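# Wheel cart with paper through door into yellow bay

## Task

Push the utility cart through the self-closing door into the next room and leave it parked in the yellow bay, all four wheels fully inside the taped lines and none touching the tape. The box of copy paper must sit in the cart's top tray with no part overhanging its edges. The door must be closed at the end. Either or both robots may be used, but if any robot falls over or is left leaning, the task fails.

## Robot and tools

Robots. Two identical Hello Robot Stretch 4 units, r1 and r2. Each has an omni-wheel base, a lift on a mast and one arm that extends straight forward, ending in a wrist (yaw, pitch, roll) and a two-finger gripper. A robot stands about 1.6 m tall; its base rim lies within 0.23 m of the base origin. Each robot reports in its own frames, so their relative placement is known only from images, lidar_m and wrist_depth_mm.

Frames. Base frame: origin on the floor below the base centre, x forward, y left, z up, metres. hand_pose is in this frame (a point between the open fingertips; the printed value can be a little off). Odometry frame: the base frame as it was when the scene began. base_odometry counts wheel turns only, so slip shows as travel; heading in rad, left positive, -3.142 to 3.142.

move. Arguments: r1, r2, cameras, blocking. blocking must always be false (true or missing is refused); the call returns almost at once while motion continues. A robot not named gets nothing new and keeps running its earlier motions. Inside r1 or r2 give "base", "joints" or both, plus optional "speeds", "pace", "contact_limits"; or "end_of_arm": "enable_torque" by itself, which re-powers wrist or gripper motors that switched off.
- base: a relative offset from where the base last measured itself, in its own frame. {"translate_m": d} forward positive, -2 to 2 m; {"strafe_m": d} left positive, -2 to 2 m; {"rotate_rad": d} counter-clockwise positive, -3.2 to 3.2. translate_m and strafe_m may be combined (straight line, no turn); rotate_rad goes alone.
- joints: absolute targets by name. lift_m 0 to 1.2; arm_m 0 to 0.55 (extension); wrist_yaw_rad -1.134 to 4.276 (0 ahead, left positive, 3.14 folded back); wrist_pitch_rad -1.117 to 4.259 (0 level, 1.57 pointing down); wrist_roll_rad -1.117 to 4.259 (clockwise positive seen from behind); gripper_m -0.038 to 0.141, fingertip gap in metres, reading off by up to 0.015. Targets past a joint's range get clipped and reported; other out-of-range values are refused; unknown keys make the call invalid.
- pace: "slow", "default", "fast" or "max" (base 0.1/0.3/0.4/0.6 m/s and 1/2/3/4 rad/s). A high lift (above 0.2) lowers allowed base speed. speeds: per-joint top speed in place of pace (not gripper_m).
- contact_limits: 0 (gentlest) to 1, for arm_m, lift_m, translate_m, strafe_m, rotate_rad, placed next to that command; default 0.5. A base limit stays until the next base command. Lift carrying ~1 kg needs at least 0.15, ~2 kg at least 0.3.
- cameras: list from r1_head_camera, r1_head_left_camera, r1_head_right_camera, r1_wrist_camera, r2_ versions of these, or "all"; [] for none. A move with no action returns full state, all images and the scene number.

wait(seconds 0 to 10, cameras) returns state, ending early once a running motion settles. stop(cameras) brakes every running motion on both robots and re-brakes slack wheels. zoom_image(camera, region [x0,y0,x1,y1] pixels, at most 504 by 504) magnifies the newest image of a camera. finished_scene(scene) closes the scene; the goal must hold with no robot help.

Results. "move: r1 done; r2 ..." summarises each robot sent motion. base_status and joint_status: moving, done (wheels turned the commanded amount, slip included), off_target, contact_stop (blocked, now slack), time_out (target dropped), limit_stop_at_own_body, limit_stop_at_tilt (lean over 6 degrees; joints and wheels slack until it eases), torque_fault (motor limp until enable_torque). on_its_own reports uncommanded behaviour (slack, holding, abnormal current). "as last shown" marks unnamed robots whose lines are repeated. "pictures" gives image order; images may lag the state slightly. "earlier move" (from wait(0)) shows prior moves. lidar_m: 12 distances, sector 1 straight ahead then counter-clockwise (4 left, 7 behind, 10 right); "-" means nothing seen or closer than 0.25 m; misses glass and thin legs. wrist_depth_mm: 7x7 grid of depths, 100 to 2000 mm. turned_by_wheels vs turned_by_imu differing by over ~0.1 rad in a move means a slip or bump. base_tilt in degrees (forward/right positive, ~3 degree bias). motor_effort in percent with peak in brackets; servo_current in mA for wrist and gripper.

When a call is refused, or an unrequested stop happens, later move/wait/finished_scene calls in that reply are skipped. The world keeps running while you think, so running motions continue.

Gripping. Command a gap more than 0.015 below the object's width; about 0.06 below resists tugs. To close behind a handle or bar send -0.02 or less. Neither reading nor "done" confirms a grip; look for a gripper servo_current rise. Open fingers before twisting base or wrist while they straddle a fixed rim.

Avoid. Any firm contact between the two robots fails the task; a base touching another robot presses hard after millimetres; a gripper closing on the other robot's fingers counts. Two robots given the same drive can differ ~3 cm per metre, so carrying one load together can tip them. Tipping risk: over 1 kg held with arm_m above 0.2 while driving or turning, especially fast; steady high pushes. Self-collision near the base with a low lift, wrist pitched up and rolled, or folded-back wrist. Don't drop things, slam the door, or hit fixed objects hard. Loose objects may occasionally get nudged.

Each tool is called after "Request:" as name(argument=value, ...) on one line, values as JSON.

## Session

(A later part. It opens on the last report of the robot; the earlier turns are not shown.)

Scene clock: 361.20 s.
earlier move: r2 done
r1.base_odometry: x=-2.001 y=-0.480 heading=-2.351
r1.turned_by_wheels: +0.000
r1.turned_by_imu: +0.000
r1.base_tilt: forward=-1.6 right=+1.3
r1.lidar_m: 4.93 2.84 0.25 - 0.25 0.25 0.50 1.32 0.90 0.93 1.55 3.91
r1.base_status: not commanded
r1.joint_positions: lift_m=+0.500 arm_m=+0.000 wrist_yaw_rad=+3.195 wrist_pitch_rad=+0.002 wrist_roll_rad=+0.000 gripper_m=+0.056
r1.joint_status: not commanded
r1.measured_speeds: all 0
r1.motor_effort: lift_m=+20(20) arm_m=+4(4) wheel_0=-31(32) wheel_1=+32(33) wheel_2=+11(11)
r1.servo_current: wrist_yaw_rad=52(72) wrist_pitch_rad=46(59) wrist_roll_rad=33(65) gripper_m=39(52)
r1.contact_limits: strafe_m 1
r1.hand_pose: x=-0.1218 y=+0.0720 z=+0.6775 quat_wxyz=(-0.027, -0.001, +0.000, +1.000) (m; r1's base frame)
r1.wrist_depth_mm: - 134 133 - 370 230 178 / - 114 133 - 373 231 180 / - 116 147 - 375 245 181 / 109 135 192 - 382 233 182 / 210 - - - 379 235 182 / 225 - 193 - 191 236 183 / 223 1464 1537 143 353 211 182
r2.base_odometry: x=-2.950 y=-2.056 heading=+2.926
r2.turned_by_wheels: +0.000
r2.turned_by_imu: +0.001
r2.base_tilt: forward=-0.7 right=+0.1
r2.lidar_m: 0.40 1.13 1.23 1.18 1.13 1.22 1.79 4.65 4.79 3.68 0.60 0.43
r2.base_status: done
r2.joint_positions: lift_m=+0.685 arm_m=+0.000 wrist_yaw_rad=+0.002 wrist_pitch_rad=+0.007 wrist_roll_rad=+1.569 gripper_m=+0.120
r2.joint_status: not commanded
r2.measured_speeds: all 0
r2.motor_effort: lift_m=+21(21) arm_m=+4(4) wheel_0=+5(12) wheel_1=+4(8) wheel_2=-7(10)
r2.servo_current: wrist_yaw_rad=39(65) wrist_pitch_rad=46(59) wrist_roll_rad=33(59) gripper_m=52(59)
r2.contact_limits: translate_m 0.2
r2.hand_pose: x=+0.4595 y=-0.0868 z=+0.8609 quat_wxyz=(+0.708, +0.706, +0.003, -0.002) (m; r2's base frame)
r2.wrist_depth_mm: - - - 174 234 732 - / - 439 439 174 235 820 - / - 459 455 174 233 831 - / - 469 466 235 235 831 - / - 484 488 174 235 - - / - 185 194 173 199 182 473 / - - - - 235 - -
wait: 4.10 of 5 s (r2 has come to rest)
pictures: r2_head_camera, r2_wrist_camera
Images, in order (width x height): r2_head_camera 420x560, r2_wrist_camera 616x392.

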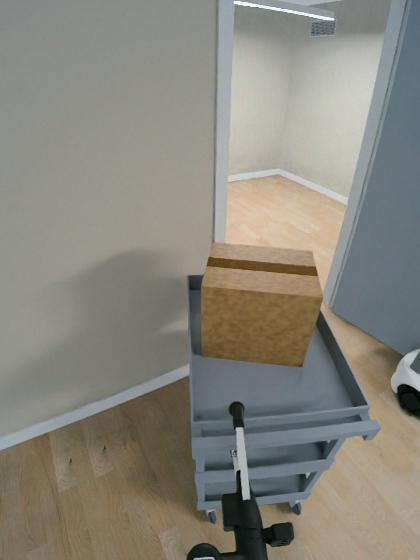

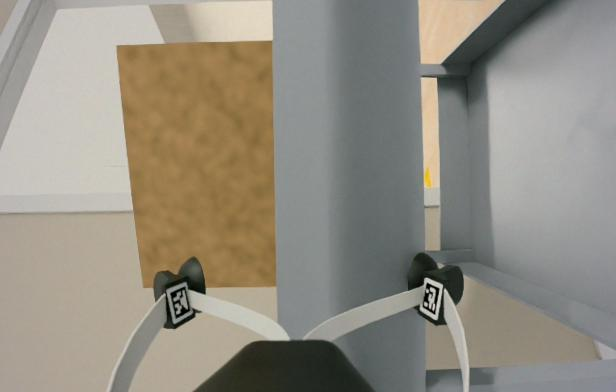

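Request:
move(r2={"base":{"translate_m":0.03},"joints":{"gripper_m":-0.012},"contact_limits":{"translate_m":0.2},"pace":"slow"}, blocking=false)

Request:
wait(seconds=2)

Request:
wait(seconds=2)

Request:
move(r2={"base":{"translate_m":-0.2,"strafe_m":0.1},"contact_limits":{"translate_m":0.4},"pace":"slow"}, blocking=false)

Request:
wait(seconds=5, cameras=["r2_head_camera","r2_head_left_camera","r2_wrist_camera"])

Scene clock: 369.80 s.
move: r2 moving
r1: as last shown
r1.lidar_m: 4.93 2.81 0.25 - 0.25 0.25 0.49 1.29 0.91 0.92 1.52 3.90
r1.motor_effort: lift_m=+20(20) arm_m=+4(4) wheel_0=-32(32) wheel_1=+32(32) wheel_2=+11(11)
r1.servo_current: wrist_yaw_rad=52(52) wrist_pitch_rad=39(46) wrist_roll_rad=26(59) gripper_m=46(46)
r1.contact_limits: strafe_m 1
r1.wrist_depth_mm: - 133 133 - 370 230 178 / - 114 134 - 375 231 180 / - 116 147 - 375 245 181 / 109 135 191 - 377 234 182 / 209 - - - 384 235 182 / 226 - 193 - 191 235 183 / 224 1537 1537 143 351 210 182
r2.base_odometry: x=-2.962 y=-2.053 heading=+2.926
r2.turned_by_wheels: +0.000
r2.turned_by_imu: +0.001
r2.base_tilt: forward=-0.7 right=+0.1
r2.lidar_m: 0.41 1.12 1.20 1.18 1.13 1.25 1.79 4.68 4.78 3.72 0.59 0.41
r2.base_status: translate_m moving
r2.joint_positions: lift_m=+0.685 arm_m=+0.000 wrist_yaw_rad=+0.001 wrist_pitch_rad=+0.007 wrist_roll_rad=+1.569 gripper_m=+0.113
r2.joint_status: gripper_m moving
r2.measured_speeds: translate_m=+0.048 strafe_m=+0.000 rotate_rad=-0.002 lift_m=+0.000 arm_m=+0.000 wrist_yaw_rad=-0.004 wrist_pitch_rad=+0.000 wrist_roll_rad=+0.000
r2.motor_effort: lift_m=+21(21) arm_m=+4(4) wheel_0=+5(8) wheel_1=+7(7) wheel_2=-10(11)
r2.servo_current: wrist_yaw_rad=52(52) wrist_pitch_rad=52(52) wrist_roll_rad=39(59) gripper_m=59(85)
r2.contact_limits: translate_m 0.2
r2.hand_pose: x=+0.4594 y=-0.0870 z=+0.8609 quat_wxyz=(+0.708, +0.706, +0.003, -0.002) (m; r2's base frame)
r2.wrist_depth_mm: - - - 166 227 732 - / - 430 427 166 227 788 - / - 445 445 166 226 842 - / - 459 459 165 226 831 - / - 469 473 165 226 - - / - 185 193 166 225 185 473 / - - - - 226 - -
pictures: none

Scene clock: 371.80 s.
earlier move: r2 moving
r1.base_odometry: x=-2.001 y=-0.480 heading=-2.351
r1.turned_by_wheels: +0.000
r1.turned_by_imu: +0.000
r1.base_tilt: forward=-1.6 right=+1.3
r1.lidar_m: 4.93 2.79 0.25 - 0.25 0.25 0.47 1.31 0.90 0.93 1.51 3.88
r1.base_status: not commanded
r1.joint_positions: lift_m=+0.500 arm_m=+0.000 wrist_yaw_rad=+3.195 wrist_pitch_rad=+0.002 wrist_roll_rad=+0.000 gripper_m=+0.056
r1.joint_status: not commanded
r1.measured_speeds: all 0
r1.motor_effort: lift_m=+20(20) arm_m=+4(4) wheel_0=-31(32) wheel_1=+32(32) wheel_2=+11(11)
r1.servo_current: wrist_yaw_rad=59(65) wrist_pitch_rad=39(46) wrist_roll_rad=52(72) gripper_m=39(52)
r1.contact_limits: strafe_m 1
r1.hand_pose: x=-0.1218 y=+0.0720 z=+0.6775 quat_wxyz=(-0.027, -0.001, +0.000, +1.000) (m; r1's base frame)
r1.wrist_depth_mm: - 133 133 - 368 229 178 / - 114 133 - 373 232 180 / - 116 147 - 377 245 181 / 109 135 192 - 379 234 182 / 209 - - - 379 235 182 / 225 - 194 - 190 236 182 / 223 1499 1537 143 353 210 182
r2.base_odometry: x=-2.979 y=-2.049 heading=+2.926
r2.turned_by_wheels: +0.000
r2.turned_by_imu: +0.000
r2.base_tilt: forward=-0.7 right=+0.1
r2.lidar_m: 0.39 1.11 1.19 1.18 1.15 1.25 1.79 4.69 4.80 3.67 1.43 0.45
r2.base_status: done
r2.joint_positions: lift_m=+0.685 arm_m=+0.000 wrist_yaw_rad=-0.001 wrist_pitch_rad=+0.008 wrist_roll_rad=+1.569 gripper_m=+0.057
r2.joint_status: gripper_m moving
r2.measured_speeds: translate_m=+0.000 strafe_m=+0.000 rotate_rad=-0.001 lift_m=+0.000 arm_m=+0.000 wrist_yaw_rad=+0.000 wrist_pitch_rad=+0.000 wrist_roll_rad=+0.000
r2.motor_effort: lift_m=+21(21) arm_m=+4(4) wheel_0=+4(9) wheel_1=+3(8) wheel_2=-3(12)
r2.servo_current: wrist_yaw_rad=33(59) wrist_pitch_rad=59(59) wrist_roll_rad=39(65) gripper_m=78(137)
r2.contact_limits: translate_m 0.2
r2.hand_pose: x=+0.4592 y=-0.0876 z=+0.8605 quat_wxyz=(+0.708, +0.706, +0.003, -0.003) (m; r2's base frame)
r2.wrist_depth_mm: - - - 187 247 1708 - / - 452 449 188 248 820 - / - 466 466 187 248 842 - / - 484 480 187 247 842 - / - 492 492 187 248 - - / - - 190 187 186 - 469 / - 122 - - 248 - -
wait: 2.00 s; no rest
pictures: none

Scene clock: 373.80 s.
earlier move: r2 moving
r1.base_odometry: x=-2.001 y=-0.480 heading=-2.351
r1.turned_by_wheels: +0.000
r1.turned_by_imu: +0.000
r1.base_tilt: forward=-1.6 right=+1.3
r1.lidar_m: 4.93 2.82 0.25 - 0.25 0.25 0.48 1.30 0.91 0.92 1.55 3.91
r1.base_status: not commanded
r1.joint_positions: lift_m=+0.500 arm_m=+0.000 wrist_yaw_rad=+3.195 wrist_pitch_rad=+0.002 wrist_roll_rad=+0.000 gripper_m=+0.056
r1.joint_status: not commanded
r1.measured_speeds: all 0
r1.motor_effort: lift_m=+20(20) arm_m=+4(4) wheel_0=-31(32) wheel_1=+32(33) wheel_2=+11(11)
r1.servo_current: wrist_yaw_rad=52(72) wrist_pitch_rad=39(52) wrist_roll_rad=46(72) gripper_m=39(52)
r1.contact_limits: strafe_m 1
r1.hand_pose: x=-0.1218 y=+0.0720 z=+0.6775 quat_wxyz=(-0.027, -0.001, +0.000, +1.000) (m; r1's base frame)
r1.wrist_depth_mm: - 133 134 - 366 230 179 / - 114 134 - 375 231 180 / - 116 147 - 377 246 182 / 109 134 191 - 382 234 182 / 209 - - - 384 234 182 / 225 - 194 - 191 235 182 / 223 1537 1537 143 353 211 182
r2.base_odometry: x=-2.979 y=-2.049 heading=+2.926
r2.turned_by_wheels: +0.000
r2.turned_by_imu: +0.000
r2.base_tilt: forward=-0.7 right=+0.1
r2.lidar_m: 0.40 1.11 1.21 1.19 1.15 1.23 1.77 4.69 4.76 3.69 0.63 0.43
r2.base_status: done
r2.joint_positions: lift_m=+0.685 arm_m=+0.000 wrist_yaw_rad=-0.001 wrist_pitch_rad=+0.008 wrist_roll_rad=+1.569 gripper_m=-0.008
r2.joint_status: gripper_m moving
r2.measured_speeds: all 0
r2.motor_effort: lift_m=+21(21) arm_m=+4(4) wheel_0=+4(9) wheel_1=+2(8) wheel_2=-3(12)
r2.servo_current: wrist_yaw_rad=52(59) wrist_pitch_rad=46(59) wrist_roll_rad=46(65) gripper_m=163(182)
r2.contact_limits: translate_m 0.2
r2.hand_pose: x=+0.4592 y=-0.0876 z=+0.8605 quat_wxyz=(+0.708, +0.706, +0.003, -0.003) (m; r2's base frame)
r2.wrist_depth_mm: - - - 180 241 1618 - / - 445 445 180 240 820 - / - 462 455 180 240 831 - / - 477 473 180 241 854 - / - 488 488 180 241 - - / - - 186 180 182 - 504 / - - - - 241 - -
wait: 2.00 s; no rest
pictures: none

Scene clock: 374.30 s.
earlier move: r2 done
move: r2 moving
r1: as last shown
r1.lidar_m: 4.91 2.79 0.25 - 0.25 0.25 0.48 1.29 0.91 0.91 1.54 3.88
r1.motor_effort: lift_m=+20(20) arm_m=+4(4) wheel_0=-31(32) wheel_1=+32(32) wheel_2=+11(11)
r1.servo_current: wrist_yaw_rad=39(72) wrist_pitch_rad=46(46) wrist_roll_rad=46(72) gripper_m=39(52)
r1.contact_limits: strafe_m 1
r1.wrist_depth_mm: - 134 133 - 368 229 178 / - 114 134 - 375 231 180 / - 116 147 - 379 245 181 / 109 135 191 - 379 235 182 / 209 - - - 384 236 183 / 225 - 193 - 191 235 182 / 223 1537 1499 143 353 211 182
r2.base_odometry: x=-2.968 y=-2.058 heading=+2.925
r2.turned_by_wheels: -0.001
r2.turned_by_imu: -0.001
r2.base_tilt: forward=-0.7 right=+0.1
r2.lidar_m: 0.42 1.12 1.22 1.18 1.14 1.21 1.75 4.67 4.81 3.67 0.58 0.45
r2.base_status: translate_m moving; strafe_m moving
r2.joint_positions: lift_m=+0.685 arm_m=+0.000 wrist_yaw_rad=-0.001 wrist_pitch_rad=+0.008 wrist_roll_rad=+1.569 gripper_m=-0.010
r2.joint_status: all done
r2.measured_speeds: translate_m=-0.049 strafe_m=+0.024 rotate_rad=+0.000 lift_m=+0.000 arm_m=+0.000 wrist_yaw_rad=-0.013 wrist_pitch_rad=+0.000 wrist_roll_rad=+0.000
r2.motor_effort: lift_m=+21(21) arm_m=+4(4) wheel_0=-12(16) wheel_1=-5(6) wheel_2=+11(12)
r2.servo_current: wrist_yaw_rad=46(52) wrist_pitch_rad=52(59) wrist_roll_rad=46(59) gripper_m=117(143)
r2.contact_limits: translate_m 0.4
r2.hand_pose: x=+0.4592 y=-0.0878 z=+0.8605 quat_wxyz=(+0.708, +0.706, +0.003, -0.003) (m; r2's base frame)
r2.wrist_depth_mm: - - - 181 241 1756 - / - 445 442 181 241 809 - / - 462 459 181 240 831 - / - 477 473 180 239 854 - / - 484 480 180 240 - - / - 496 185 180 181 - 469 / - - - - 239 - -
pictures: none

Scene clock: 377.20 s.
earlier move: r2 done
r1.base_odometry: x=-2.001 y=-0.480 heading=-2.351
r1.turned_by_wheels: +0.000
r1.turned_by_imu: +0.000
r1.base_tilt: forward=-1.5 right=+1.3
r1.lidar_m: 4.92 2.79 0.25 - 0.25 0.25 0.47 1.29 1.00 1.00 1.69 3.90
r1.base_status: not commanded
r1.joint_positions: lift_m=+0.500 arm_m=+0.000 wrist_yaw_rad=+3.195 wrist_pitch_rad=+0.002 wrist_roll_rad=+0.000 gripper_m=+0.056
r1.joint_status: not commanded
r1.measured_speeds: all 0
r1.motor_effort: lift_m=+20(20) arm_m=+4(4) wheel_0=-32(32) wheel_1=+32(32) wheel_2=+11(11)
r1.servo_current: wrist_yaw_rad=39(72) wrist_pitch_rad=33(46) wrist_roll_rad=72(72) gripper_m=46(52)
r1.contact_limits: strafe_m 1
r1.hand_pose: x=-0.1218 y=+0.0720 z=+0.6775 quat_wxyz=(-0.027, -0.001, +0.000, +1.000) (m; r1's base frame)
r1.wrist_depth_mm: - 133 133 - 368 229 179 / - 114 134 - 375 233 179 / - 116 147 - 377 245 181 / 109 135 192 - 379 234 182 / 209 - - - 384 235 183 / 225 - 193 - 191 235 182 / 223 1537 1537 143 353 211 182
r2.base_odometry: x=-2.805 y=-2.190 heading=+2.926
r2.turned_by_wheels: +0.001
r2.turned_by_imu: +0.001
r2.base_tilt: forward=-0.6 right=+0.0
r2.lidar_m: 0.40 1.25 1.31 1.01 0.97 1.03 1.54 4.54 4.85 3.85 0.57 0.42
r2.base_status: done
r2.joint_positions: lift_m=+0.685 arm_m=+0.000 wrist_yaw_rad=+0.003 wrist_pitch_rad=+0.008 wrist_roll_rad=+1.569 gripper_m=-0.011
r2.joint_status: all done
r2.measured_speeds: all 0
r2.motor_effort: lift_m=+21(21) arm_m=-3(4) wheel_0=-2(17) wheel_1=-6(9) wheel_2=+7(14)
r2.servo_current: wrist_yaw_rad=39(59) wrist_pitch_rad=52(59) wrist_roll_rad=46(59) gripper_m=111(143)
r2.contact_limits: translate_m 0.4
r2.hand_pose: x=+0.4595 y=-0.0866 z=+0.8605 quat_wxyz=(+0.708, +0.706, +0.004, -0.002) (m; r2's base frame)
r2.wrist_depth_mm: 1661 - - 170 229 741 - / - 433 436 172 230 820 - / - 459 449 174 233 820 - / - 469 469 234 235 831 - / - 496 496 178 239 - - / - - 182 180 179 - 492 / - - - - 245 - 277
wait: 2.90 of 5 s (r2 has come to rest)
pictures: r2_head_camera, r2_head_left_camera, r2_wrist_camera
Images, in order (width x height): r2_head_camera 420x560, r2_head_left_camera 420x672, r2_wrist_camera 616x392.

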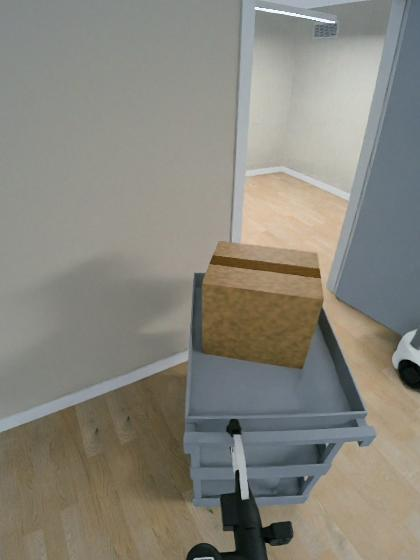

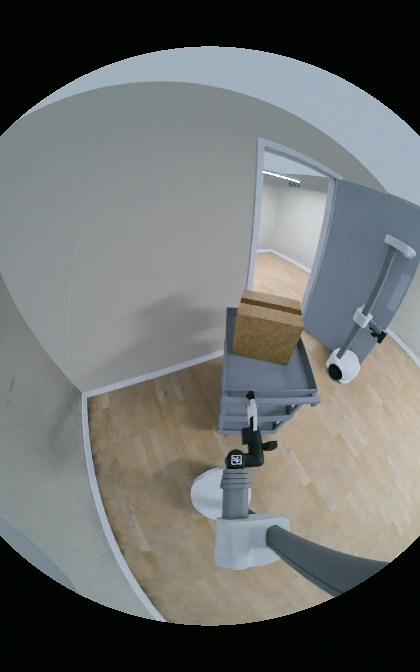

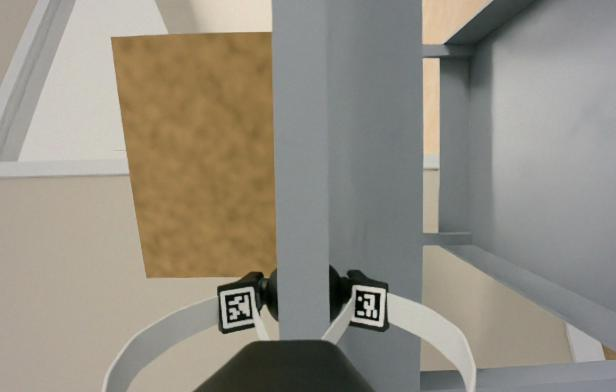

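Request:
move(r2={"base":{"translate_m":-0.1,"strafe_m":0.16},"contact_limits":{"translate_m":0.4},"pace":"slow"}, blocking=false)

Request:
wait(seconds=5)

Request:
move(r2={"base":{"rotate_rad":-0.2},"pace":"slow"}, blocking=false)

Request:
wait(seconds=4, cameras=["r2_head_camera","r2_head_left_camera","r2_wrist_camera"])

Scene clock: 382.60 s.
move: r2 moving
r1: as last shown
r1.base_tilt: forward=-1.6 right=+1.3
r1.lidar_m: 4.93 2.79 0.25 - 0.25 0.25 0.47 1.32 0.98 1.01 1.67 3.87
r1.motor_effort: lift_m=+20(20) arm_m=+4(4) wheel_0=-32(32) wheel_1=+32(33) wheel_2=+11(11)
r1.servo_current: wrist_yaw_rad=39(59) wrist_pitch_rad=46(52) wrist_roll_rad=59(59) gripper_m=39(46)
r1.contact_limits: strafe_m 1
r1.wrist_depth_mm: - 134 134 - 373 229 178 / - 114 134 - 375 232 180 / - 116 147 - 379 246 181 / 109 135 192 - 377 234 182 / 210 - - - 379 235 182 / 225 - 193 - 191 236 182 / 223 1499 1537 143 353 211 182
r2.base_odometry: x=-2.801 y=-2.201 heading=+2.926
r2.turned_by_wheels: +0.001
r2.turned_by_imu: +0.001
r2.base_tilt: forward=-0.7 right=+0.1
r2.lidar_m: 0.40 1.25 1.29 0.99 0.97 1.01 1.54 4.54 4.82 3.84 0.57 0.40
r2.base_status: translate_m moving; strafe_m moving
r2.joint_positions: lift_m=+0.685 arm_m=+0.000 wrist_yaw_rad=+0.003 wrist_pitch_rad=+0.008 wrist_roll_rad=+1.569 gripper_m=-0.011
r2.joint_status: not commanded
r2.measured_speeds: translate_m=-0.025 strafe_m=+0.042 rotate_rad=-0.001 lift_m=+0.000 arm_m=+0.000 wrist_yaw_rad=-0.001 wrist_pitch_rad=+0.000 wrist_roll_rad=+0.000
r2.motor_effort: lift_m=+21(21) arm_m=-4(4) wheel_0=-7(11) wheel_1=+6(6) wheel_2=+10(12)
r2.servo_current: wrist_yaw_rad=39(59) wrist_pitch_rad=52(59) wrist_roll_rad=33(52) gripper_m=111(111)
r2.contact_limits: translate_m 0.4
r2.hand_pose: x=+0.4595 y=-0.0866 z=+0.8605 quat_wxyz=(+0.708, +0.706, +0.004, -0.002) (m; r2's base frame)
r2.wrist_depth_mm: 1576 - - 171 230 741 - / - 439 436 173 232 820 - / - 462 452 175 235 831 - / - 466 473 177 236 831 - / - 492 492 179 240 - - / - - 182 180 179 - 492 / - - - - 244 - 277
pictures: none

Scene clock: 385.27 s.
earlier move: r2 done
r1.base_odometry: x=-2.001 y=-0.480 heading=-2.351
r1.turned_by_wheels: +0.000
r1.turned_by_imu: +0.000
r1.base_tilt: forward=-1.6 right=+1.3
r1.lidar_m: 4.93 2.80 0.25 - 0.27 0.25 0.50 1.32 1.11 1.11 1.88 3.88
r1.base_status: not commanded
r1.joint_positions: lift_m=+0.500 arm_m=+0.000 wrist_yaw_rad=+3.195 wrist_pitch_rad=+0.002 wrist_roll_rad=+0.000 gripper_m=+0.056
r1.joint_status: not commanded
r1.measured_speeds: all 0
r1.motor_effort: lift_m=+20(20) arm_m=+4(4) wheel_0=-32(32) wheel_1=+32(33) wheel_2=+11(11)
r1.servo_current: wrist_yaw_rad=39(72) wrist_pitch_rad=52(52) wrist_roll_rad=52(65) gripper_m=33(52)
r1.contact_limits: strafe_m 1
r1.hand_pose: x=-0.1218 y=+0.0720 z=+0.6775 quat_wxyz=(-0.027, -0.001, +0.000, +1.000) (m; r1's base frame)
r1.wrist_depth_mm: - 134 133 - 370 229 178 / - 114 133 - 370 232 180 / - 116 147 - 377 245 181 / 109 135 191 - 382 234 182 / 210 - - - 384 234 183 / 226 - 193 - 191 235 182 / 223 1499 1499 143 353 211 182
r2.base_odometry: x=-2.742 y=-2.367 heading=+2.925
r2.turned_by_wheels: -0.001
r2.turned_by_imu: -0.002
r2.base_tilt: forward=-0.7 right=+0.1
r2.lidar_m: 0.37 1.26 1.08 0.81 0.78 0.85 1.21 4.52 4.83 4.03 0.53 0.40
r2.base_status: done
r2.joint_positions: lift_m=+0.685 arm_m=+0.000 wrist_yaw_rad=-0.005 wrist_pitch_rad=+0.008 wrist_roll_rad=+1.569 gripper_m=-0.011
r2.joint_status: not commanded
r2.measured_speeds: all 0
r2.motor_effort: lift_m=+21(21) arm_m=-4(4) wheel_0=-9(15) wheel_1=+3(7) wheel_2=+3(12)
r2.servo_current: wrist_yaw_rad=46(65) wrist_pitch_rad=46(65) wrist_roll_rad=46(59) gripper_m=78(117)
r2.contact_limits: translate_m 0.4
r2.hand_pose: x=+0.4588 y=-0.0890 z=+0.8605 quat_wxyz=(+0.708, +0.706, +0.001, -0.005) (m; r2's base frame)
r2.wrist_depth_mm: 1708 413 413 161 220 - - / - 430 430 163 223 820 - / - 445 449 166 226 831 - / - 466 469 167 229 820 - / - 488 488 171 232 - - / - - 185 172 180 - 492 / - 123 - - 239 - 270
wait: 2.67 of 5 s (r2 has come to rest)
pictures: none

Scene clock: 385.77 s.
move: r2 moving
r1: as last shown
r1.lidar_m: 4.91 2.79 0.25 - 0.25 0.25 0.48 1.31 1.10 1.10 1.85 3.89
r1.motor_effort: lift_m=+20(20) arm_m=+4(4) wheel_0=-32(32) wheel_1=+32(32) wheel_2=+11(11)
r1.servo_current: wrist_yaw_rad=59(59) wrist_pitch_rad=46(52) wrist_roll_rad=39(52) gripper_m=39(46)
r1.contact_limits: strafe_m 1
r1.wrist_depth_mm: - 133 133 - 368 230 178 / - 114 134 - 373 231 179 / - 116 147 - 375 246 181 / 109 135 191 - 382 234 182 / 210 - - - 382 236 182 / 225 - 194 - 190 235 182 / 223 1537 1499 143 353 211 182
r2.base_odometry: x=-2.742 y=-2.367 heading=+2.804
r2.turned_by_wheels: -0.121
r2.turned_by_imu: -0.117
r2.base_tilt: forward=-0.6 right=+0.0
r2.lidar_m: 0.39 1.27 1.19 0.85 0.78 0.82 1.08 2.70 4.66 4.19 1.82 0.41
r2.base_status: rotate_rad moving
r2.joint_positions: lift_m=+0.685 arm_m=+0.000 wrist_yaw_rad=+0.009 wrist_pitch_rad=+0.008 wrist_roll_rad=+1.569 gripper_m=-0.011
r2.joint_status: not commanded
r2.measured_speeds: translate_m=-0.001 strafe_m=+0.001 rotate_rad=-0.412 lift_m=+0.000 arm_m=+0.000 wrist_yaw_rad=+0.034 wrist_pitch_rad=+0.000 wrist_roll_rad=+0.000
r2.motor_effort: lift_m=+21(21) arm_m=-4(4) wheel_0=+14(14) wheel_1=+8(8) wheel_2=+12(13)
r2.servo_current: wrist_yaw_rad=52(72) wrist_pitch_rad=52(59) wrist_roll_rad=52(59) gripper_m=78(85)
r2.hand_pose: x=+0.4601 y=-0.0848 z=+0.8605 quat_wxyz=(+0.708, +0.706, +0.006, +0.000) (m; r2's base frame)
r2.wrist_depth_mm: - - - 172 232 723 - / 1708 433 433 173 233 809 - / - 452 449 173 234 842 - / - 462 466 173 235 854 - / - 480 480 174 234 - - / - - 187 174 179 - 492 / - - - - 235 - -
pictures: none

Scene clock: 386.43 s.
earlier move: r2 done
r1.base_odometry: x=-2.001 y=-0.480 heading=-2.351
r1.turned_by_wheels: +0.000
r1.turned_by_imu: +0.000
r1.base_tilt: forward=-1.6 right=+1.3
r1.lidar_m: 4.94 2.81 0.25 - 0.25 0.25 0.49 1.29 1.11 1.13 1.86 3.91
r1.base_status: not commanded
r1.joint_positions: lift_m=+0.500 arm_m=+0.000 wrist_yaw_rad=+3.195 wrist_pitch_rad=+0.002 wrist_roll_rad=+0.000 gripper_m=+0.056
r1.joint_status: not commanded
r1.measured_speeds: all 0
r1.motor_effort: lift_m=+20(20) arm_m=+4(4) wheel_0=-32(32) wheel_1=+32(33) wheel_2=+11(11)
r1.servo_current: wrist_yaw_rad=33(65) wrist_pitch_rad=46(52) wrist_roll_rad=39(65) gripper_m=39(46)
r1.contact_limits: strafe_m 1
r1.hand_pose: x=-0.1218 y=+0.0720 z=+0.6775 quat_wxyz=(-0.027, -0.001, +0.000, +1.000) (m; r1's base frame)
r1.wrist_depth_mm: - 133 134 - 368 229 178 / - 114 134 - 370 231 180 / - 116 147 - 379 245 181 / 109 134 193 - 377 235 181 / 209 - - - 382 235 183 / 226 - 193 - 190 235 183 / 223 1537 1537 143 353 211 182
r2.base_odometry: x=-2.742 y=-2.367 heading=+2.727
r2.turned_by_wheels: -0.077
r2.turned_by_imu: -0.075
r2.base_tilt: forward=-0.7 right=+0.1
r2.lidar_m: 0.39 1.27 1.30 0.87 0.78 0.81 1.03 2.19 4.59 4.31 1.91 0.45
r2.base_status: done
r2.joint_positions: lift_m=+0.685 arm_m=+0.000 wrist_yaw_rad=+0.009 wrist_pitch_rad=+0.008 wrist_roll_rad=+1.569 gripper_m=-0.011
r2.joint_status: not commanded
r2.measured_speeds: all 0
r2.motor_effort: lift_m=+20(21) arm_m=-3(4) wheel_0=+8(15) wheel_1=+6(8) wheel_2=+5(13)
r2.servo_current: wrist_yaw_rad=59(72) wrist_pitch_rad=52(59) wrist_roll_rad=46(59) gripper_m=85(85)
r2.hand_pose: x=+0.4601 y=-0.0848 z=+0.8605 quat_wxyz=(+0.708, +0.706, +0.006, +0.000) (m; r2's base frame)
r2.wrist_depth_mm: - - - 198 263 1618 - / - - - 253 256 741 - / 1756 462 466 189 250 - - / - 466 469 184 243 820 - / - 473 473 180 237 831 - / - 473 477 174 180 - - / - 123 - - 227 - 477
wait: 0.67 of 4 s (r2 has come to rest)
pictures: r2_head_camera, r2_head_left_camera, r2_wrist_camera
Images, in order (width x height): r2_head_camera 420x560, r2_head_left_camera 420x672, r2_wrist_camera 616x392.

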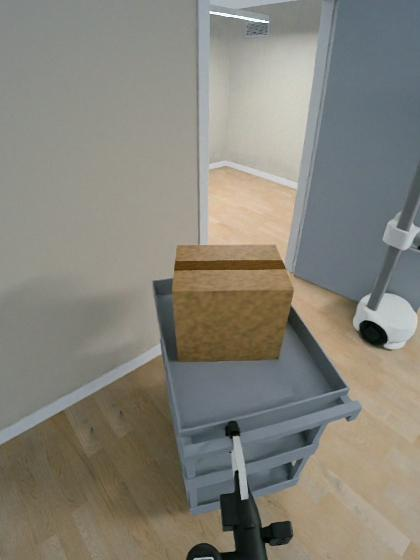

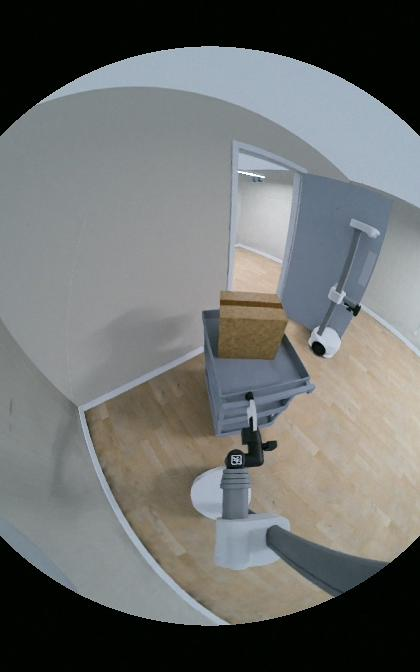

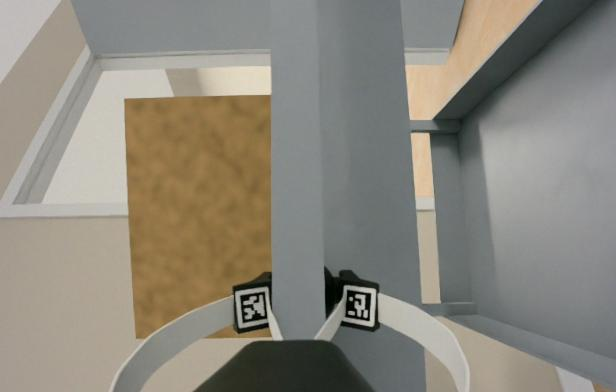

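Request:
move(r2={"base":{"translate_m":0.04,"strafe_m":0.14},"contact_limits":{"translate_m":0.4},"pace":"slow"}, blocking=false)

Request:
wait(seconds=4, cameras=["r2_head_camera","r2_head_left_camera"])

Request:
move(r2={"base":{"translate_m":0.25},"contact_limits":{"translate_m":0.3},"pace":"slow"}, blocking=false)

Request:
wait(seconds=5, cameras=["r2_head_camera","r2_head_left_camera"])

Scene clock: 394.27 s.
move: r2 moving
r1: as last shown
r1.base_tilt: forward=-1.5 right=+1.3
r1.lidar_m: 4.93 2.81 0.25 - 0.25 0.26 0.49 1.30 1.13 1.11 1.89 3.89
r1.motor_effort: lift_m=+20(20) arm_m=+4(4) wheel_0=-32(32) wheel_1=+32(32) wheel_2=+11(11)
r1.servo_current: wrist_yaw_rad=46(59) wrist_pitch_rad=46(46) wrist_roll_rad=39(59) gripper_m=46(46)
r1.contact_limits: strafe_m 1
r1.wrist_depth_mm: - 134 134 - 368 229 178 / - 114 133 - 373 231 180 / - 116 147 - 377 245 181 / 109 134 191 - 377 234 182 / 209 - - - 379 235 183 / 226 - 193 - 190 235 183 / 223 1537 1537 143 351 211 182
r2.base_odometry: x=-2.750 y=-2.377 heading=+2.726
r2.turned_by_wheels: -0.001
r2.turned_by_imu: +0.000
r2.base_tilt: forward=-0.7 right=+0.0
r2.lidar_m: 0.37 1.26 1.29 0.87 0.78 0.79 0.99 2.13 4.59 4.27 1.89 0.44
r2.base_status: translate_m moving; strafe_m moving
r2.joint_positions: lift_m=+0.685 arm_m=+0.000 wrist_yaw_rad=+0.001 wrist_pitch_rad=+0.008 wrist_roll_rad=+1.569 gripper_m=-0.011
r2.joint_status: not commanded
r2.measured_speeds: translate_m=+0.013 strafe_m=+0.047 rotate_rad=-0.003 lift_m=+0.000 arm_m=+0.000 wrist_yaw_rad=-0.029 wrist_pitch_rad=+0.000 wrist_roll_rad=+0.000
r2.motor_effort: lift_m=+21(21) arm_m=-4(4) wheel_0=-5(7) wheel_1=+8(10) wheel_2=-9(9)
r2.servo_current: wrist_yaw_rad=39(65) wrist_pitch_rad=52(59) wrist_roll_rad=39(65) gripper_m=85(85)
r2.contact_limits: translate_m 0.4
r2.hand_pose: x=+0.4594 y=-0.0871 z=+0.8605 quat_wxyz=(+0.708, +0.706, +0.003, -0.003) (m; r2's base frame)
r2.wrist_depth_mm: - - - 202 267 1618 - / - - - 255 259 759 - / 1708 462 462 191 252 809 - / - 469 469 185 244 - - / - 473 466 180 236 820 - / - 473 189 173 181 - - / - 123 - - 225 - 492
pictures: none

Scene clock: 396.47 s.
earlier move: r2 done
r1.base_odometry: x=-2.001 y=-0.480 heading=-2.351
r1.turned_by_wheels: +0.000
r1.turned_by_imu: +0.000
r1.base_tilt: forward=-1.6 right=+1.3
r1.lidar_m: 4.91 2.80 0.25 - 0.25 0.25 0.48 1.32 1.17 1.08 2.89 3.90
r1.base_status: not commanded
r1.joint_positions: lift_m=+0.500 arm_m=+0.000 wrist_yaw_rad=+3.195 wrist_pitch_rad=+0.002 wrist_roll_rad=+0.000 gripper_m=+0.056
r1.joint_status: not commanded
r1.measured_speeds: all 0
r1.motor_effort: lift_m=+20(20) arm_m=+4(4) wheel_0=-31(32) wheel_1=+32(33) wheel_2=+11(11)
r1.servo_current: wrist_yaw_rad=39(72) wrist_pitch_rad=33(52) wrist_roll_rad=59(65) gripper_m=46(46)
r1.contact_limits: strafe_m 1
r1.hand_pose: x=-0.1218 y=+0.0720 z=+0.6775 quat_wxyz=(-0.027, -0.001, +0.000, +1.000) (m; r1's base frame)
r1.wrist_depth_mm: - 134 133 - 370 229 179 / - 114 134 - 373 231 180 / - 116 147 - 377 245 181 / 109 135 191 - 379 235 182 / 210 - - - 382 235 183 / 226 - 193 - 191 234 182 / 223 1537 1499 143 353 211 183
r2.base_odometry: x=-2.835 y=-2.479 heading=+2.726
r2.turned_by_wheels: +0.000
r2.turned_by_imu: -0.001
r2.base_tilt: forward=-0.7 right=+0.1
r2.lidar_m: 0.39 1.14 1.16 0.74 0.70 0.71 0.91 1.92 4.71 4.36 0.55 0.41
r2.base_status: done
r2.joint_positions: lift_m=+0.685 arm_m=+0.000 wrist_yaw_rad=-0.007 wrist_pitch_rad=+0.008 wrist_roll_rad=+1.569 gripper_m=-0.011
r2.joint_status: not commanded
r2.measured_speeds: all 0
r2.motor_effort: lift_m=+21(21) arm_m=-4(4) wheel_0=-5(15) wheel_1=+5(10) wheel_2=-11(12)
r2.servo_current: wrist_yaw_rad=59(65) wrist_pitch_rad=59(59) wrist_roll_rad=46(65) gripper_m=78(85)
r2.contact_limits: translate_m 0.4
r2.hand_pose: x=+0.4587 y=-0.0894 z=+0.8605 quat_wxyz=(+0.708, +0.706, +0.001, -0.005) (m; r2's base frame)
r2.wrist_depth_mm: - - - 170 230 691 - / 1756 433 436 171 230 798 - / 1708 449 445 172 233 842 - / - 466 469 172 232 842 - / - 477 484 173 233 - - / - - 187 173 181 - 484 / - 123 - - - - 991
wait: 2.20 of 4 s (r2 has come to rest)
pictures: r2_head_camera, r2_head_left_camera
Images, in order (width x height): r2_head_camera 420x560, r2_head_left_camera 420x672.

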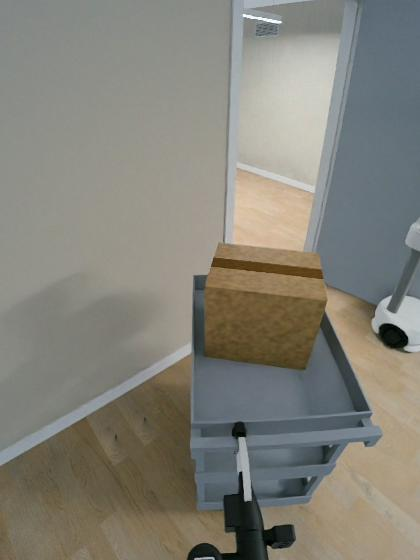

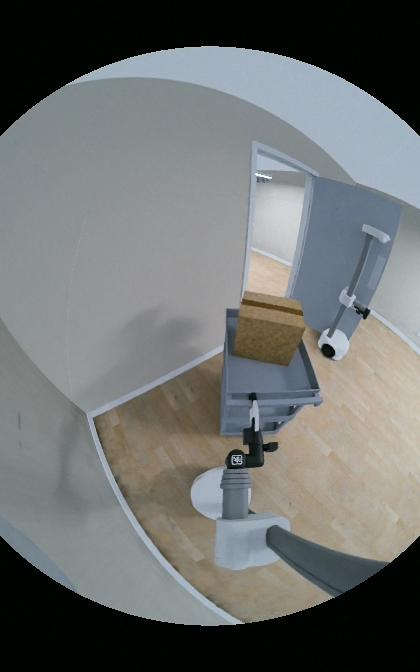

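Scene clock: 396.97 s.
move: r2 moving
r1: as last shown
r1.lidar_m: 4.92 2.79 0.25 - 0.25 0.25 0.46 1.32 1.15 1.11 2.91 3.89
r1.motor_effort: lift_m=+20(20) arm_m=+4(4) wheel_0=-31(32) wheel_1=+32(32) wheel_2=+11(11)
r1.servo_current: wrist_yaw_rad=52(65) wrist_pitch_rad=39(52) wrist_roll_rad=46(59) gripper_m=39(46)
r1.contact_limits: strafe_m 1
r1.wrist_depth_mm: - 134 133 - 370 230 178 / - 114 133 - 373 231 180 / - 116 147 - 377 246 181 / 109 134 191 - 382 233 182 / 210 - - - 382 235 182 / 226 - 193 - 191 234 182 / 224 1499 1537 143 353 211 182
r2.base_odometry: x=-2.846 y=-2.474 heading=+2.726
r2.turned_by_wheels: +0.000
r2.turned_by_imu: +0.000
r2.base_tilt: forward=-0.7 right=+0.1
r2.lidar_m: 0.41 1.14 1.16 0.77 0.69 0.72 0.90 1.96 4.72 4.38 0.55 0.42
r2.base_status: translate_m moving
r2.joint_positions: lift_m=+0.685 arm_m=+0.000 wrist_yaw_rad=-0.007 wrist_pitch_rad=+0.008 wrist_roll_rad=+1.569 gripper_m=-0.011
r2.joint_status: not commanded
r2.measured_speeds: translate_m=+0.048 strafe_m=+0.001 rotate_rad=-0.001 lift_m=+0.000 arm_m=+0.000 wrist_yaw_rad=+0.000 wrist_pitch_rad=+0.000 wrist_roll_rad=+0.000
r2.motor_effort: lift_m=+21(21) arm_m=+2(4) wheel_0=+8(9) wheel_1=+8(9) wheel_2=-14(16)
r2.servo_current: wrist_yaw_rad=46(59) wrist_pitch_rad=59(59) wrist_roll_rad=52(59) gripper_m=72(78)
r2.contact_limits: translate_m 0.3
r2.hand_pose: x=+0.4586 y=-0.0894 z=+0.8605 quat_wxyz=(+0.708, +0.706, +0.001, -0.005) (m; r2's base frame)
r2.wrist_depth_mm: - - 421 168 228 691 - / 1863 433 430 169 229 831 - / 1756 449 445 170 231 831 - / - 462 462 170 231 831 - / - 480 480 171 231 - - / - - 186 172 181 - 473 / - 124 - - 236 - 976
pictures: none

Scene clock: 400.23 s.
earlier move: r2 done
r1.base_odometry: x=-2.001 y=-0.480 heading=-2.351
r1.turned_by_wheels: +0.000
r1.turned_by_imu: +0.000
r1.base_tilt: forward=-1.6 right=+1.3
r1.lidar_m: 4.92 2.81 0.25 - 0.25 0.25 0.48 1.33 0.99 1.05 2.91 3.91
r1.base_status: not commanded
r1.joint_positions: lift_m=+0.500 arm_m=+0.000 wrist_yaw_rad=+3.195 wrist_pitch_rad=+0.002 wrist_roll_rad=+0.000 gripper_m=+0.056
r1.joint_status: not commanded
r1.measured_speeds: all 0
r1.motor_effort: lift_m=+20(20) arm_m=+4(4) wheel_0=-32(32) wheel_1=+32(32) wheel_2=+11(11)
r1.servo_current: wrist_yaw_rad=52(65) wrist_pitch_rad=39(52) wrist_roll_rad=59(65) gripper_m=46(46)
r1.contact_limits: strafe_m 1
r1.hand_pose: x=-0.1218 y=+0.0720 z=+0.6775 quat_wxyz=(-0.027, -0.001, +0.000, +1.000) (m; r1's base frame)
r1.wrist_depth_mm: - 134 134 - 368 228 178 / - 114 134 - 373 231 180 / - 116 147 - 373 246 181 / 109 135 191 - 379 234 182 / 210 - - - 387 236 182 / 226 - 194 - 191 236 182 / 223 1499 1537 143 353 211 183
r2.base_odometry: x=-3.063 y=-2.378 heading=+2.727
r2.turned_by_wheels: +0.001
r2.turned_by_imu: +0.002
r2.base_tilt: forward=-0.7 right=+0.1
r2.lidar_m: 0.41 0.94 0.96 0.93 0.84 0.87 1.06 2.32 4.89 4.26 0.52 0.42
r2.base_status: done
r2.joint_positions: lift_m=+0.685 arm_m=+0.000 wrist_yaw_rad=+0.003 wrist_pitch_rad=+0.008 wrist_roll_rad=+1.569 gripper_m=-0.011
r2.joint_status: not commanded
r2.measured_speeds: all 0
r2.motor_effort: lift_m=+21(21) arm_m=+4(4) wheel_0=+9(15) wheel_1=+4(9) wheel_2=-5(16)
r2.servo_current: wrist_yaw_rad=52(65) wrist_pitch_rad=52(59) wrist_roll_rad=52(59) gripper_m=72(85)
r2.contact_limits: translate_m 0.3
r2.hand_pose: x=+0.4595 y=-0.0867 z=+0.8605 quat_wxyz=(+0.708, +0.706, +0.004, -0.002) (m; r2's base frame)
r2.wrist_depth_mm: 1661 397 399 154 211 - - / - 415 415 157 216 809 - / - 442 439 161 220 809 - / - 462 469 163 225 - - / - 492 492 168 230 - - / - - 185 173 177 - 452 / - 124 - - 242 - -
wait: 3.27 of 5 s (r2 has come to rest)
pictures: r2_head_camera, r2_head_left_camera
Images, in order (width x height): r2_head_camera 420x560, r2_head_left_camera 420x672.

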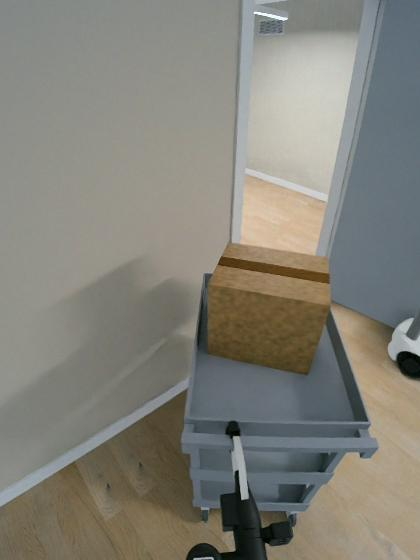

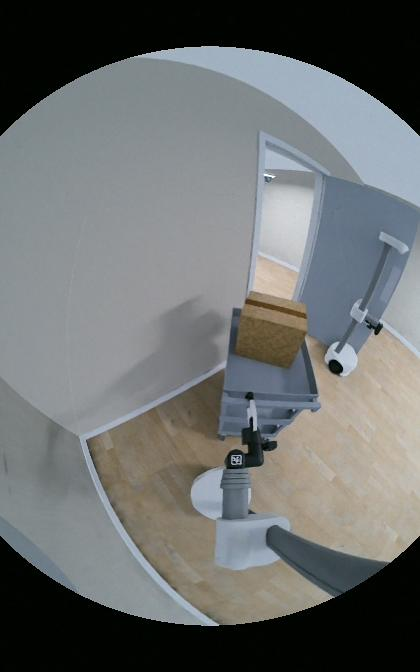

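Request:
move(r2={"base":{"translate_m":-0.3},"contact_limits":{"translate_m":0.4},"pace":"slow"}, blocking=false)

Request:
wait(seconds=5)

Request:
move(r2={"base":{"strafe_m":0.15},"contact_limits":{"strafe_m":0.4},"pace":"slow"}, blocking=false)

Request:
wait(seconds=4)

Request:
move(r2={"base":{"rotate_rad":-0.25},"pace":"slow"}, blocking=false)

Request:
wait(seconds=3, cameras=["r2_head_camera","r2_head_left_camera","r2_wrist_camera"])

Scene clock: 421.80 s.
move: r2 moving
r1: as last shown
r1.lidar_m: 4.93 2.79 0.25 - 0.25 0.25 0.45 1.30 1.01 1.07 2.88 3.90
r1.servo_current: wrist_yaw_rad=52(59) wrist_pitch_rad=46(46) wrist_roll_rad=52(52) gripper_m=39(46)
r1.contact_limits: strafe_m 1
r1.wrist_depth_mm: - 134 134 - 368 229 178 / - 114 133 - 375 231 181 / - 116 147 - 375 246 181 / 109 135 191 - 382 235 182 / 210 - - - 379 236 183 / 225 - 194 - 191 235 182 / 224 1537 1537 143 353 210 183
r2.base_odometry: x=-3.052 y=-2.383 heading=+2.727
r2.turned_by_wheels: +0.000
r2.turned_by_imu: +0.001
r2.base_tilt: forward=-0.7 right=+0.1
r2.lidar_m: 0.41 0.97 0.98 0.94 0.84 0.87 1.09 2.30 4.88 4.21 0.53 0.43
r2.base_status: translate_m moving
r2.joint_positions: lift_m=+0.685 arm_m=+0.000 wrist_yaw_rad=+0.003 wrist_pitch_rad=+0.008 wrist_roll_rad=+1.569 gripper_m=-0.011
r2.joint_status: not commanded
r2.measured_speeds: translate_m=-0.049 strafe_m=+0.000 rotate_rad=+0.001 lift_m=+0.000 arm_m=+0.000 wrist_yaw_rad=+0.000 wrist_pitch_rad=+0.000 wrist_roll_rad=+0.000
r2.motor_effort: lift_m=+21(21) arm_m=+4(4) wheel_0=-2(7) wheel_1=-5(8) wheel_2=+12(15)
r2.servo_current: wrist_yaw_rad=59(59) wrist_pitch_rad=59(59) wrist_roll_rad=46(59) gripper_m=72(78)
r2.contact_limits: translate_m 0.4
r2.hand_pose: x=+0.4595 y=-0.0865 z=+0.8605 quat_wxyz=(+0.708, +0.706, +0.004, -0.002) (m; r2's base frame)
r2.wrist_depth_mm: 1661 399 402 155 213 - - / - 415 421 158 217 788 - / - 442 442 162 222 831 - / - 462 466 165 227 - - / - 488 492 169 232 - - / - - 185 174 181 - 455 / - 124 - - 244 - -
pictures: none

Scene clock: 425.60 s.
earlier move: r2 done
r1.base_odometry: x=-2.001 y=-0.480 heading=-2.351
r1.turned_by_wheels: +0.000
r1.turned_by_imu: +0.000
r1.base_tilt: forward=-1.6 right=+1.3
r1.lidar_m: 4.93 2.81 0.25 - 0.25 0.25 0.50 1.28 1.27 1.14 2.90 3.91
r1.base_status: not commanded
r1.joint_positions: lift_m=+0.500 arm_m=+0.000 wrist_yaw_rad=+3.195 wrist_pitch_rad=+0.002 wrist_roll_rad=+0.000 gripper_m=+0.056
r1.joint_status: not commanded
r1.measured_speeds: all 0
r1.motor_effort: lift_m=+20(20) arm_m=+4(4) wheel_0=-31(32) wheel_1=+32(33) wheel_2=+11(11)
r1.servo_current: wrist_yaw_rad=33(72) wrist_pitch_rad=46(52) wrist_roll_rad=33(65) gripper_m=39(52)
r1.contact_limits: strafe_m 1
r1.hand_pose: x=-0.1218 y=+0.0720 z=+0.6775 quat_wxyz=(-0.027, -0.001, +0.000, +1.000) (m; r1's base frame)
r1.wrist_depth_mm: - 133 133 - 368 229 179 / - 114 134 - 373 232 180 / - 116 147 - 379 247 181 / 109 135 192 - 379 233 182 / 209 - - - 384 235 183 / 225 - 194 - 190 234 182 / 224 1537 1537 143 351 211 182
r2.base_odometry: x=-2.789 y=-2.499 heading=+2.726
r2.turned_by_wheels: -0.001
r2.turned_by_imu: +0.000
r2.base_tilt: forward=-0.7 right=+0.1
r2.lidar_m: 0.37 1.19 1.16 0.74 0.67 0.70 0.88 1.80 4.69 4.42 0.56 0.42
r2.base_status: done
r2.joint_positions: lift_m=+0.685 arm_m=+0.000 wrist_yaw_rad=+0.000 wrist_pitch_rad=+0.008 wrist_roll_rad=+1.569 gripper_m=-0.011
r2.joint_status: not commanded
r2.measured_speeds: all 0
r2.motor_effort: lift_m=+21(21) arm_m=+4(4) wheel_0=-9(11) wheel_1=-5(9) wheel_2=+5(15)
r2.servo_current: wrist_yaw_rad=46(59) wrist_pitch_rad=52(59) wrist_roll_rad=52(59) gripper_m=65(85)
r2.contact_limits: translate_m 0.4
r2.hand_pose: x=+0.4593 y=-0.0874 z=+0.8605 quat_wxyz=(+0.708, +0.706, +0.003, -0.003) (m; r2's base frame)
r2.wrist_depth_mm: - 424 - 171 229 732 - / - 433 430 171 231 798 - / 1708 452 445 172 232 831 - / - 469 466 173 233 842 - / - 480 480 175 235 - - / - - 187 174 182 - 492 / - 123 - - 236 - -
wait: 3.80 of 5 s (r2 has come to rest)
pictures: none

Scene clock: 426.10 s.
move: r2 moving
r1: as last shown
r1.lidar_m: 4.92 2.81 0.25 - 0.25 0.25 0.48 1.28 1.26 1.12 2.91 3.88
r1.motor_effort: lift_m=+20(20) arm_m=+4(4) wheel_0=-32(32) wheel_1=+32(33) wheel_2=+11(11)
r1.servo_current: wrist_yaw_rad=65(65) wrist_pitch_rad=52(52) wrist_roll_rad=52(52) gripper_m=46(46)
r1.contact_limits: strafe_m 1
r1.wrist_depth_mm: - 134 133 - 373 229 179 / - 114 133 - 375 231 180 / - 116 147 - 377 246 181 / 109 135 191 - 382 234 182 / 209 - - - 382 235 183 / 226 - 194 - 191 235 182 / 223 1499 1537 143 353 211 182
r2.base_odometry: x=-2.795 y=-2.512 heading=+2.726
r2.turned_by_wheels: +0.000
r2.turned_by_imu: -0.001
r2.base_tilt: forward=-0.7 right=+0.1
r2.lidar_m: 0.40 1.18 1.12 0.75 0.64 0.66 0.86 1.79 4.65 4.43 0.55 0.44
r2.base_status: strafe_m moving
r2.joint_positions: lift_m=+0.685 arm_m=+0.000 wrist_yaw_rad=-0.005 wrist_pitch_rad=+0.008 wrist_roll_rad=+1.569 gripper_m=-0.011
r2.joint_status: not commanded
r2.measured_speeds: translate_m=+0.000 strafe_m=+0.055 rotate_rad=+0.000 lift_m=+0.000 arm_m=+0.000 wrist_yaw_rad=-0.005 wrist_pitch_rad=+0.000 wrist_roll_rad=+0.000
r2.motor_effort: lift_m=+21(21) arm_m=+4(4) wheel_0=-10(14) wheel_1=+7(8) wheel_2=+0(3)
r2.servo_current: wrist_yaw_rad=65(65) wrist_pitch_rad=52(52) wrist_roll_rad=39(59) gripper_m=72(78)
r2.contact_limits: strafe_m 0.4
r2.hand_pose: x=+0.4589 y=-0.0887 z=+0.8605 quat_wxyz=(+0.708, +0.706, +0.001, -0.005) (m; r2's base frame)
r2.wrist_depth_mm: - 1921 - 171 230 732 - / 1808 433 433 171 232 809 - / 1661 449 445 172 233 820 - / - 466 462 173 233 842 - / - 477 484 174 235 - - / - - 187 174 180 - 484 / - 123 - - 236 - -
pictures: none

Scene clock: 428.23 s.
earlier move: r2 done
r1.base_odometry: x=-2.001 y=-0.480 heading=-2.351
r1.turned_by_wheels: +0.000
r1.turned_by_imu: +0.000
r1.base_tilt: forward=-1.6 right=+1.3
r1.lidar_m: 4.92 2.79 0.25 - 0.25 0.25 0.47 1.31 1.26 1.18 2.87 3.92
r1.base_status: not commanded
r1.joint_positions: lift_m=+0.500 arm_m=+0.000 wrist_yaw_rad=+3.195 wrist_pitch_rad=+0.002 wrist_roll_rad=+0.000 gripper_m=+0.056
r1.joint_status: not commanded
r1.measured_speeds: all 0
r1.motor_effort: lift_m=+20(20) arm_m=+4(4) wheel_0=-31(32) wheel_1=+32(33) wheel_2=+11(11)
r1.servo_current: wrist_yaw_rad=46(72) wrist_pitch_rad=46(52) wrist_roll_rad=33(72) gripper_m=46(46)
r1.contact_limits: strafe_m 1
r1.hand_pose: x=-0.1218 y=+0.0720 z=+0.6775 quat_wxyz=(-0.027, -0.001, +0.000, +1.000) (m; r1's base frame)
r1.wrist_depth_mm: - 134 133 - 370 230 178 / - 114 134 - 373 230 180 / - 116 147 - 377 246 181 / 109 135 191 - 377 234 182 / 209 - - - 382 235 183 / 225 - 193 - 190 234 182 / 223 1499 1537 143 353 211 182
r2.base_odometry: x=-2.849 y=-2.636 heading=+2.726
r2.turned_by_wheels: +0.000
r2.turned_by_imu: +0.000
r2.base_tilt: forward=-0.7 right=+0.1
r2.lidar_m: 0.42 1.10 0.94 0.59 0.55 0.56 0.73 1.50 4.77 4.52 0.47 0.41
r2.base_status: done
r2.joint_positions: lift_m=+0.685 arm_m=+0.000 wrist_yaw_rad=-0.006 wrist_pitch_rad=+0.008 wrist_roll_rad=+1.569 gripper_m=-0.011
r2.joint_status: not commanded
r2.measured_speeds: all 0
r2.motor_effort: lift_m=+21(21) arm_m=+4(4) wheel_0=-6(16) wheel_1=+4(8) wheel_2=+0(3)
r2.servo_current: wrist_yaw_rad=46(65) wrist_pitch_rad=52(59) wrist_roll_rad=52(59) gripper_m=72(78)
r2.contact_limits: strafe_m 0.4
r2.hand_pose: x=+0.4587 y=-0.0891 z=+0.8605 quat_wxyz=(+0.708, +0.706, +0.001, -0.005) (m; r2's base frame)
r2.wrist_depth_mm: - 382 384 141 196 - - / 1661 407 410 146 204 - - / - 439 436 151 211 798 - / - 469 473 158 220 - - / - - - 165 229 - 480 / - - 185 171 181 - 1025 / - 123 - - 251 - 265
wait: 2.13 of 4 s (r2 has come to rest)
pictures: none

Scene clock: 428.73 s.
move: r2 moving
r1: as last shown
r1.lidar_m: 4.92 2.79 0.25 - 0.25 0.25 0.46 1.34 1.25 1.17 2.90 3.87
r1.motor_effort: lift_m=+20(20) arm_m=+4(4) wheel_0=-31(32) wheel_1=+32(32) wheel_2=+11(11)
r1.servo_current: wrist_yaw_rad=46(59) wrist_pitch_rad=39(46) wrist_roll_rad=39(59) gripper_m=46(46)
r1.contact_limits: strafe_m 1
r1.wrist_depth_mm: - 134 133 - 368 229 179 / - 114 134 - 373 233 180 / - 116 147 - 377 246 181 / 109 135 191 - 377 235 182 / 209 - - - 382 234 182 / 226 - 193 - 190 235 182 / 223 1537 1499 143 353 211 182
r2.base_odometry: x=-2.849 y=-2.636 heading=+2.602
r2.turned_by_wheels: -0.124
r2.turned_by_imu: -0.120
r2.base_tilt: forward=-0.7 right=+0.1
r2.lidar_m: 0.40 1.12 1.10 0.65 0.56 0.55 0.66 1.19 4.69 4.85 0.57 0.41
r2.base_status: rotate_rad moving
r2.joint_positions: lift_m=+0.685 arm_m=+0.000 wrist_yaw_rad=+0.008 wrist_pitch_rad=+0.008 wrist_roll_rad=+1.569 gripper_m=-0.011
r2.joint_status: not commanded
r2.measured_speeds: translate_m=+0.002 strafe_m=+0.002 rotate_rad=-0.485 lift_m=+0.000 arm_m=+0.000 wrist_yaw_rad=+0.027 wrist_pitch_rad=+0.000 wrist_roll_rad=+0.000
r2.motor_effort: lift_m=+20(21) arm_m=+4(4) wheel_0=+13(15) wheel_1=+9(9) wheel_2=+12(12)
r2.servo_current: wrist_yaw_rad=52(59) wrist_pitch_rad=59(59) wrist_roll_rad=46(59) gripper_m=72(78)
r2.hand_pose: x=+0.4599 y=-0.0852 z=+0.8605 quat_wxyz=(+0.708, +0.706, +0.006, +0.000) (m; r2's base frame)
r2.wrist_depth_mm: - 399 402 154 211 - - / 1921 410 415 158 216 798 - / 1756 442 436 161 221 809 - / - 466 462 165 225 - - / - 492 488 169 232 - - / - - 185 173 180 - 466 / - - - - 243 - 976
pictures: none

Scene clock: 429.53 s.
earlier move: r2 done
r1.base_odometry: x=-2.001 y=-0.480 heading=-2.351
r1.turned_by_wheels: +0.000
r1.turned_by_imu: +0.000
r1.base_tilt: forward=-1.6 right=+1.3
r1.lidar_m: 4.93 2.82 0.25 - 0.27 0.25 0.47 1.30 1.24 1.15 2.91 3.90
r1.base_status: not commanded
r1.joint_positions: lift_m=+0.500 arm_m=+0.000 wrist_yaw_rad=+3.195 wrist_pitch_rad=+0.002 wrist_roll_rad=+0.000 gripper_m=+0.056
r1.joint_status: not commanded
r1.measured_speeds: all 0
r1.motor_effort: lift_m=+20(20) arm_m=+4(4) wheel_0=-32(32) wheel_1=+32(32) wheel_2=+11(11)
r1.servo_current: wrist_yaw_rad=39(59) wrist_pitch_rad=39(46) wrist_roll_rad=46(65) gripper_m=46(46)
r1.contact_limits: strafe_m 1
r1.hand_pose: x=-0.1218 y=+0.0720 z=+0.6775 quat_wxyz=(-0.027, -0.001, +0.000, +1.000) (m; r1's base frame)
r1.wrist_depth_mm: - 134 134 - 368 229 178 / - 114 133 - 375 232 180 / - 116 147 - 375 246 181 / 109 135 191 - 382 234 182 / 209 - - - 379 234 182 / 225 - 194 - 192 234 183 / 223 1499 1537 143 351 211 182
r2.base_odometry: x=-2.849 y=-2.636 heading=+2.478
r2.turned_by_wheels: -0.124
r2.turned_by_imu: -0.120
r2.base_tilt: forward=-0.7 right=+0.1
r2.lidar_m: 0.40 1.11 1.11 0.71 0.56 0.55 0.62 0.98 4.68 5.16 4.25 0.41
r2.base_status: done
r2.joint_positions: lift_m=+0.685 arm_m=+0.000 wrist_yaw_rad=+0.009 wrist_pitch_rad=+0.008 wrist_roll_rad=+1.569 gripper_m=-0.011
r2.joint_status: not commanded
r2.measured_speeds: all 0
r2.motor_effort: lift_m=+21(21) arm_m=+4(4) wheel_0=+10(15) wheel_1=+6(9) wheel_2=+8(14)
r2.servo_current: wrist_yaw_rad=52(65) wrist_pitch_rad=52(59) wrist_roll_rad=46(65) gripper_m=78(78)
r2.hand_pose: x=+0.4600 y=-0.0849 z=+0.8605 quat_wxyz=(+0.708, +0.706, +0.006, +0.000) (m; r2's base frame)
r2.wrist_depth_mm: - - - 186 248 1661 - / - - 445 183 245 798 - / - 452 452 181 242 - - / 1756 466 466 179 238 842 - / - 477 469 177 236 820 - / - 480 190 175 180 - - / - - - - 232 - 469
wait: 0.80 of 3 s (r2 has come to rest)
pictures: r2_head_camera, r2_head_left_camera, r2_wrist_camera
Images, in order (width x height): r2_head_camera 420x560, r2_head_left_camera 420x672, r2_wrist_camera 616x392.

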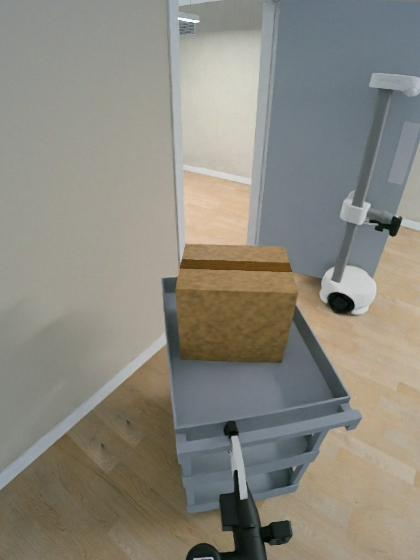

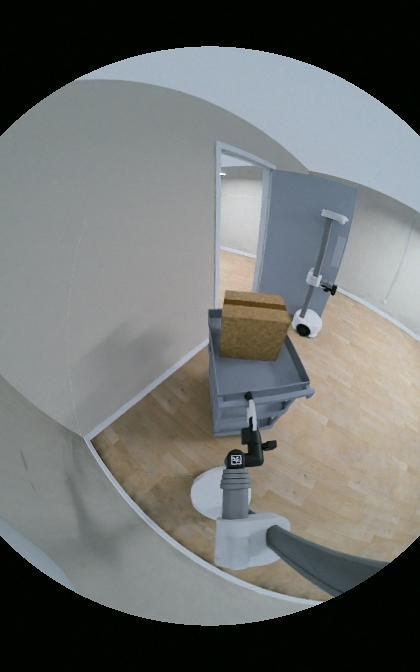

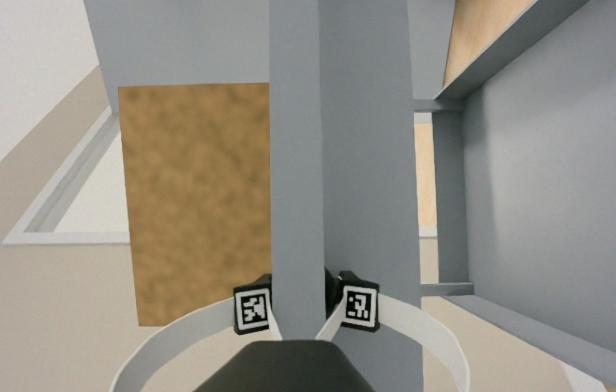

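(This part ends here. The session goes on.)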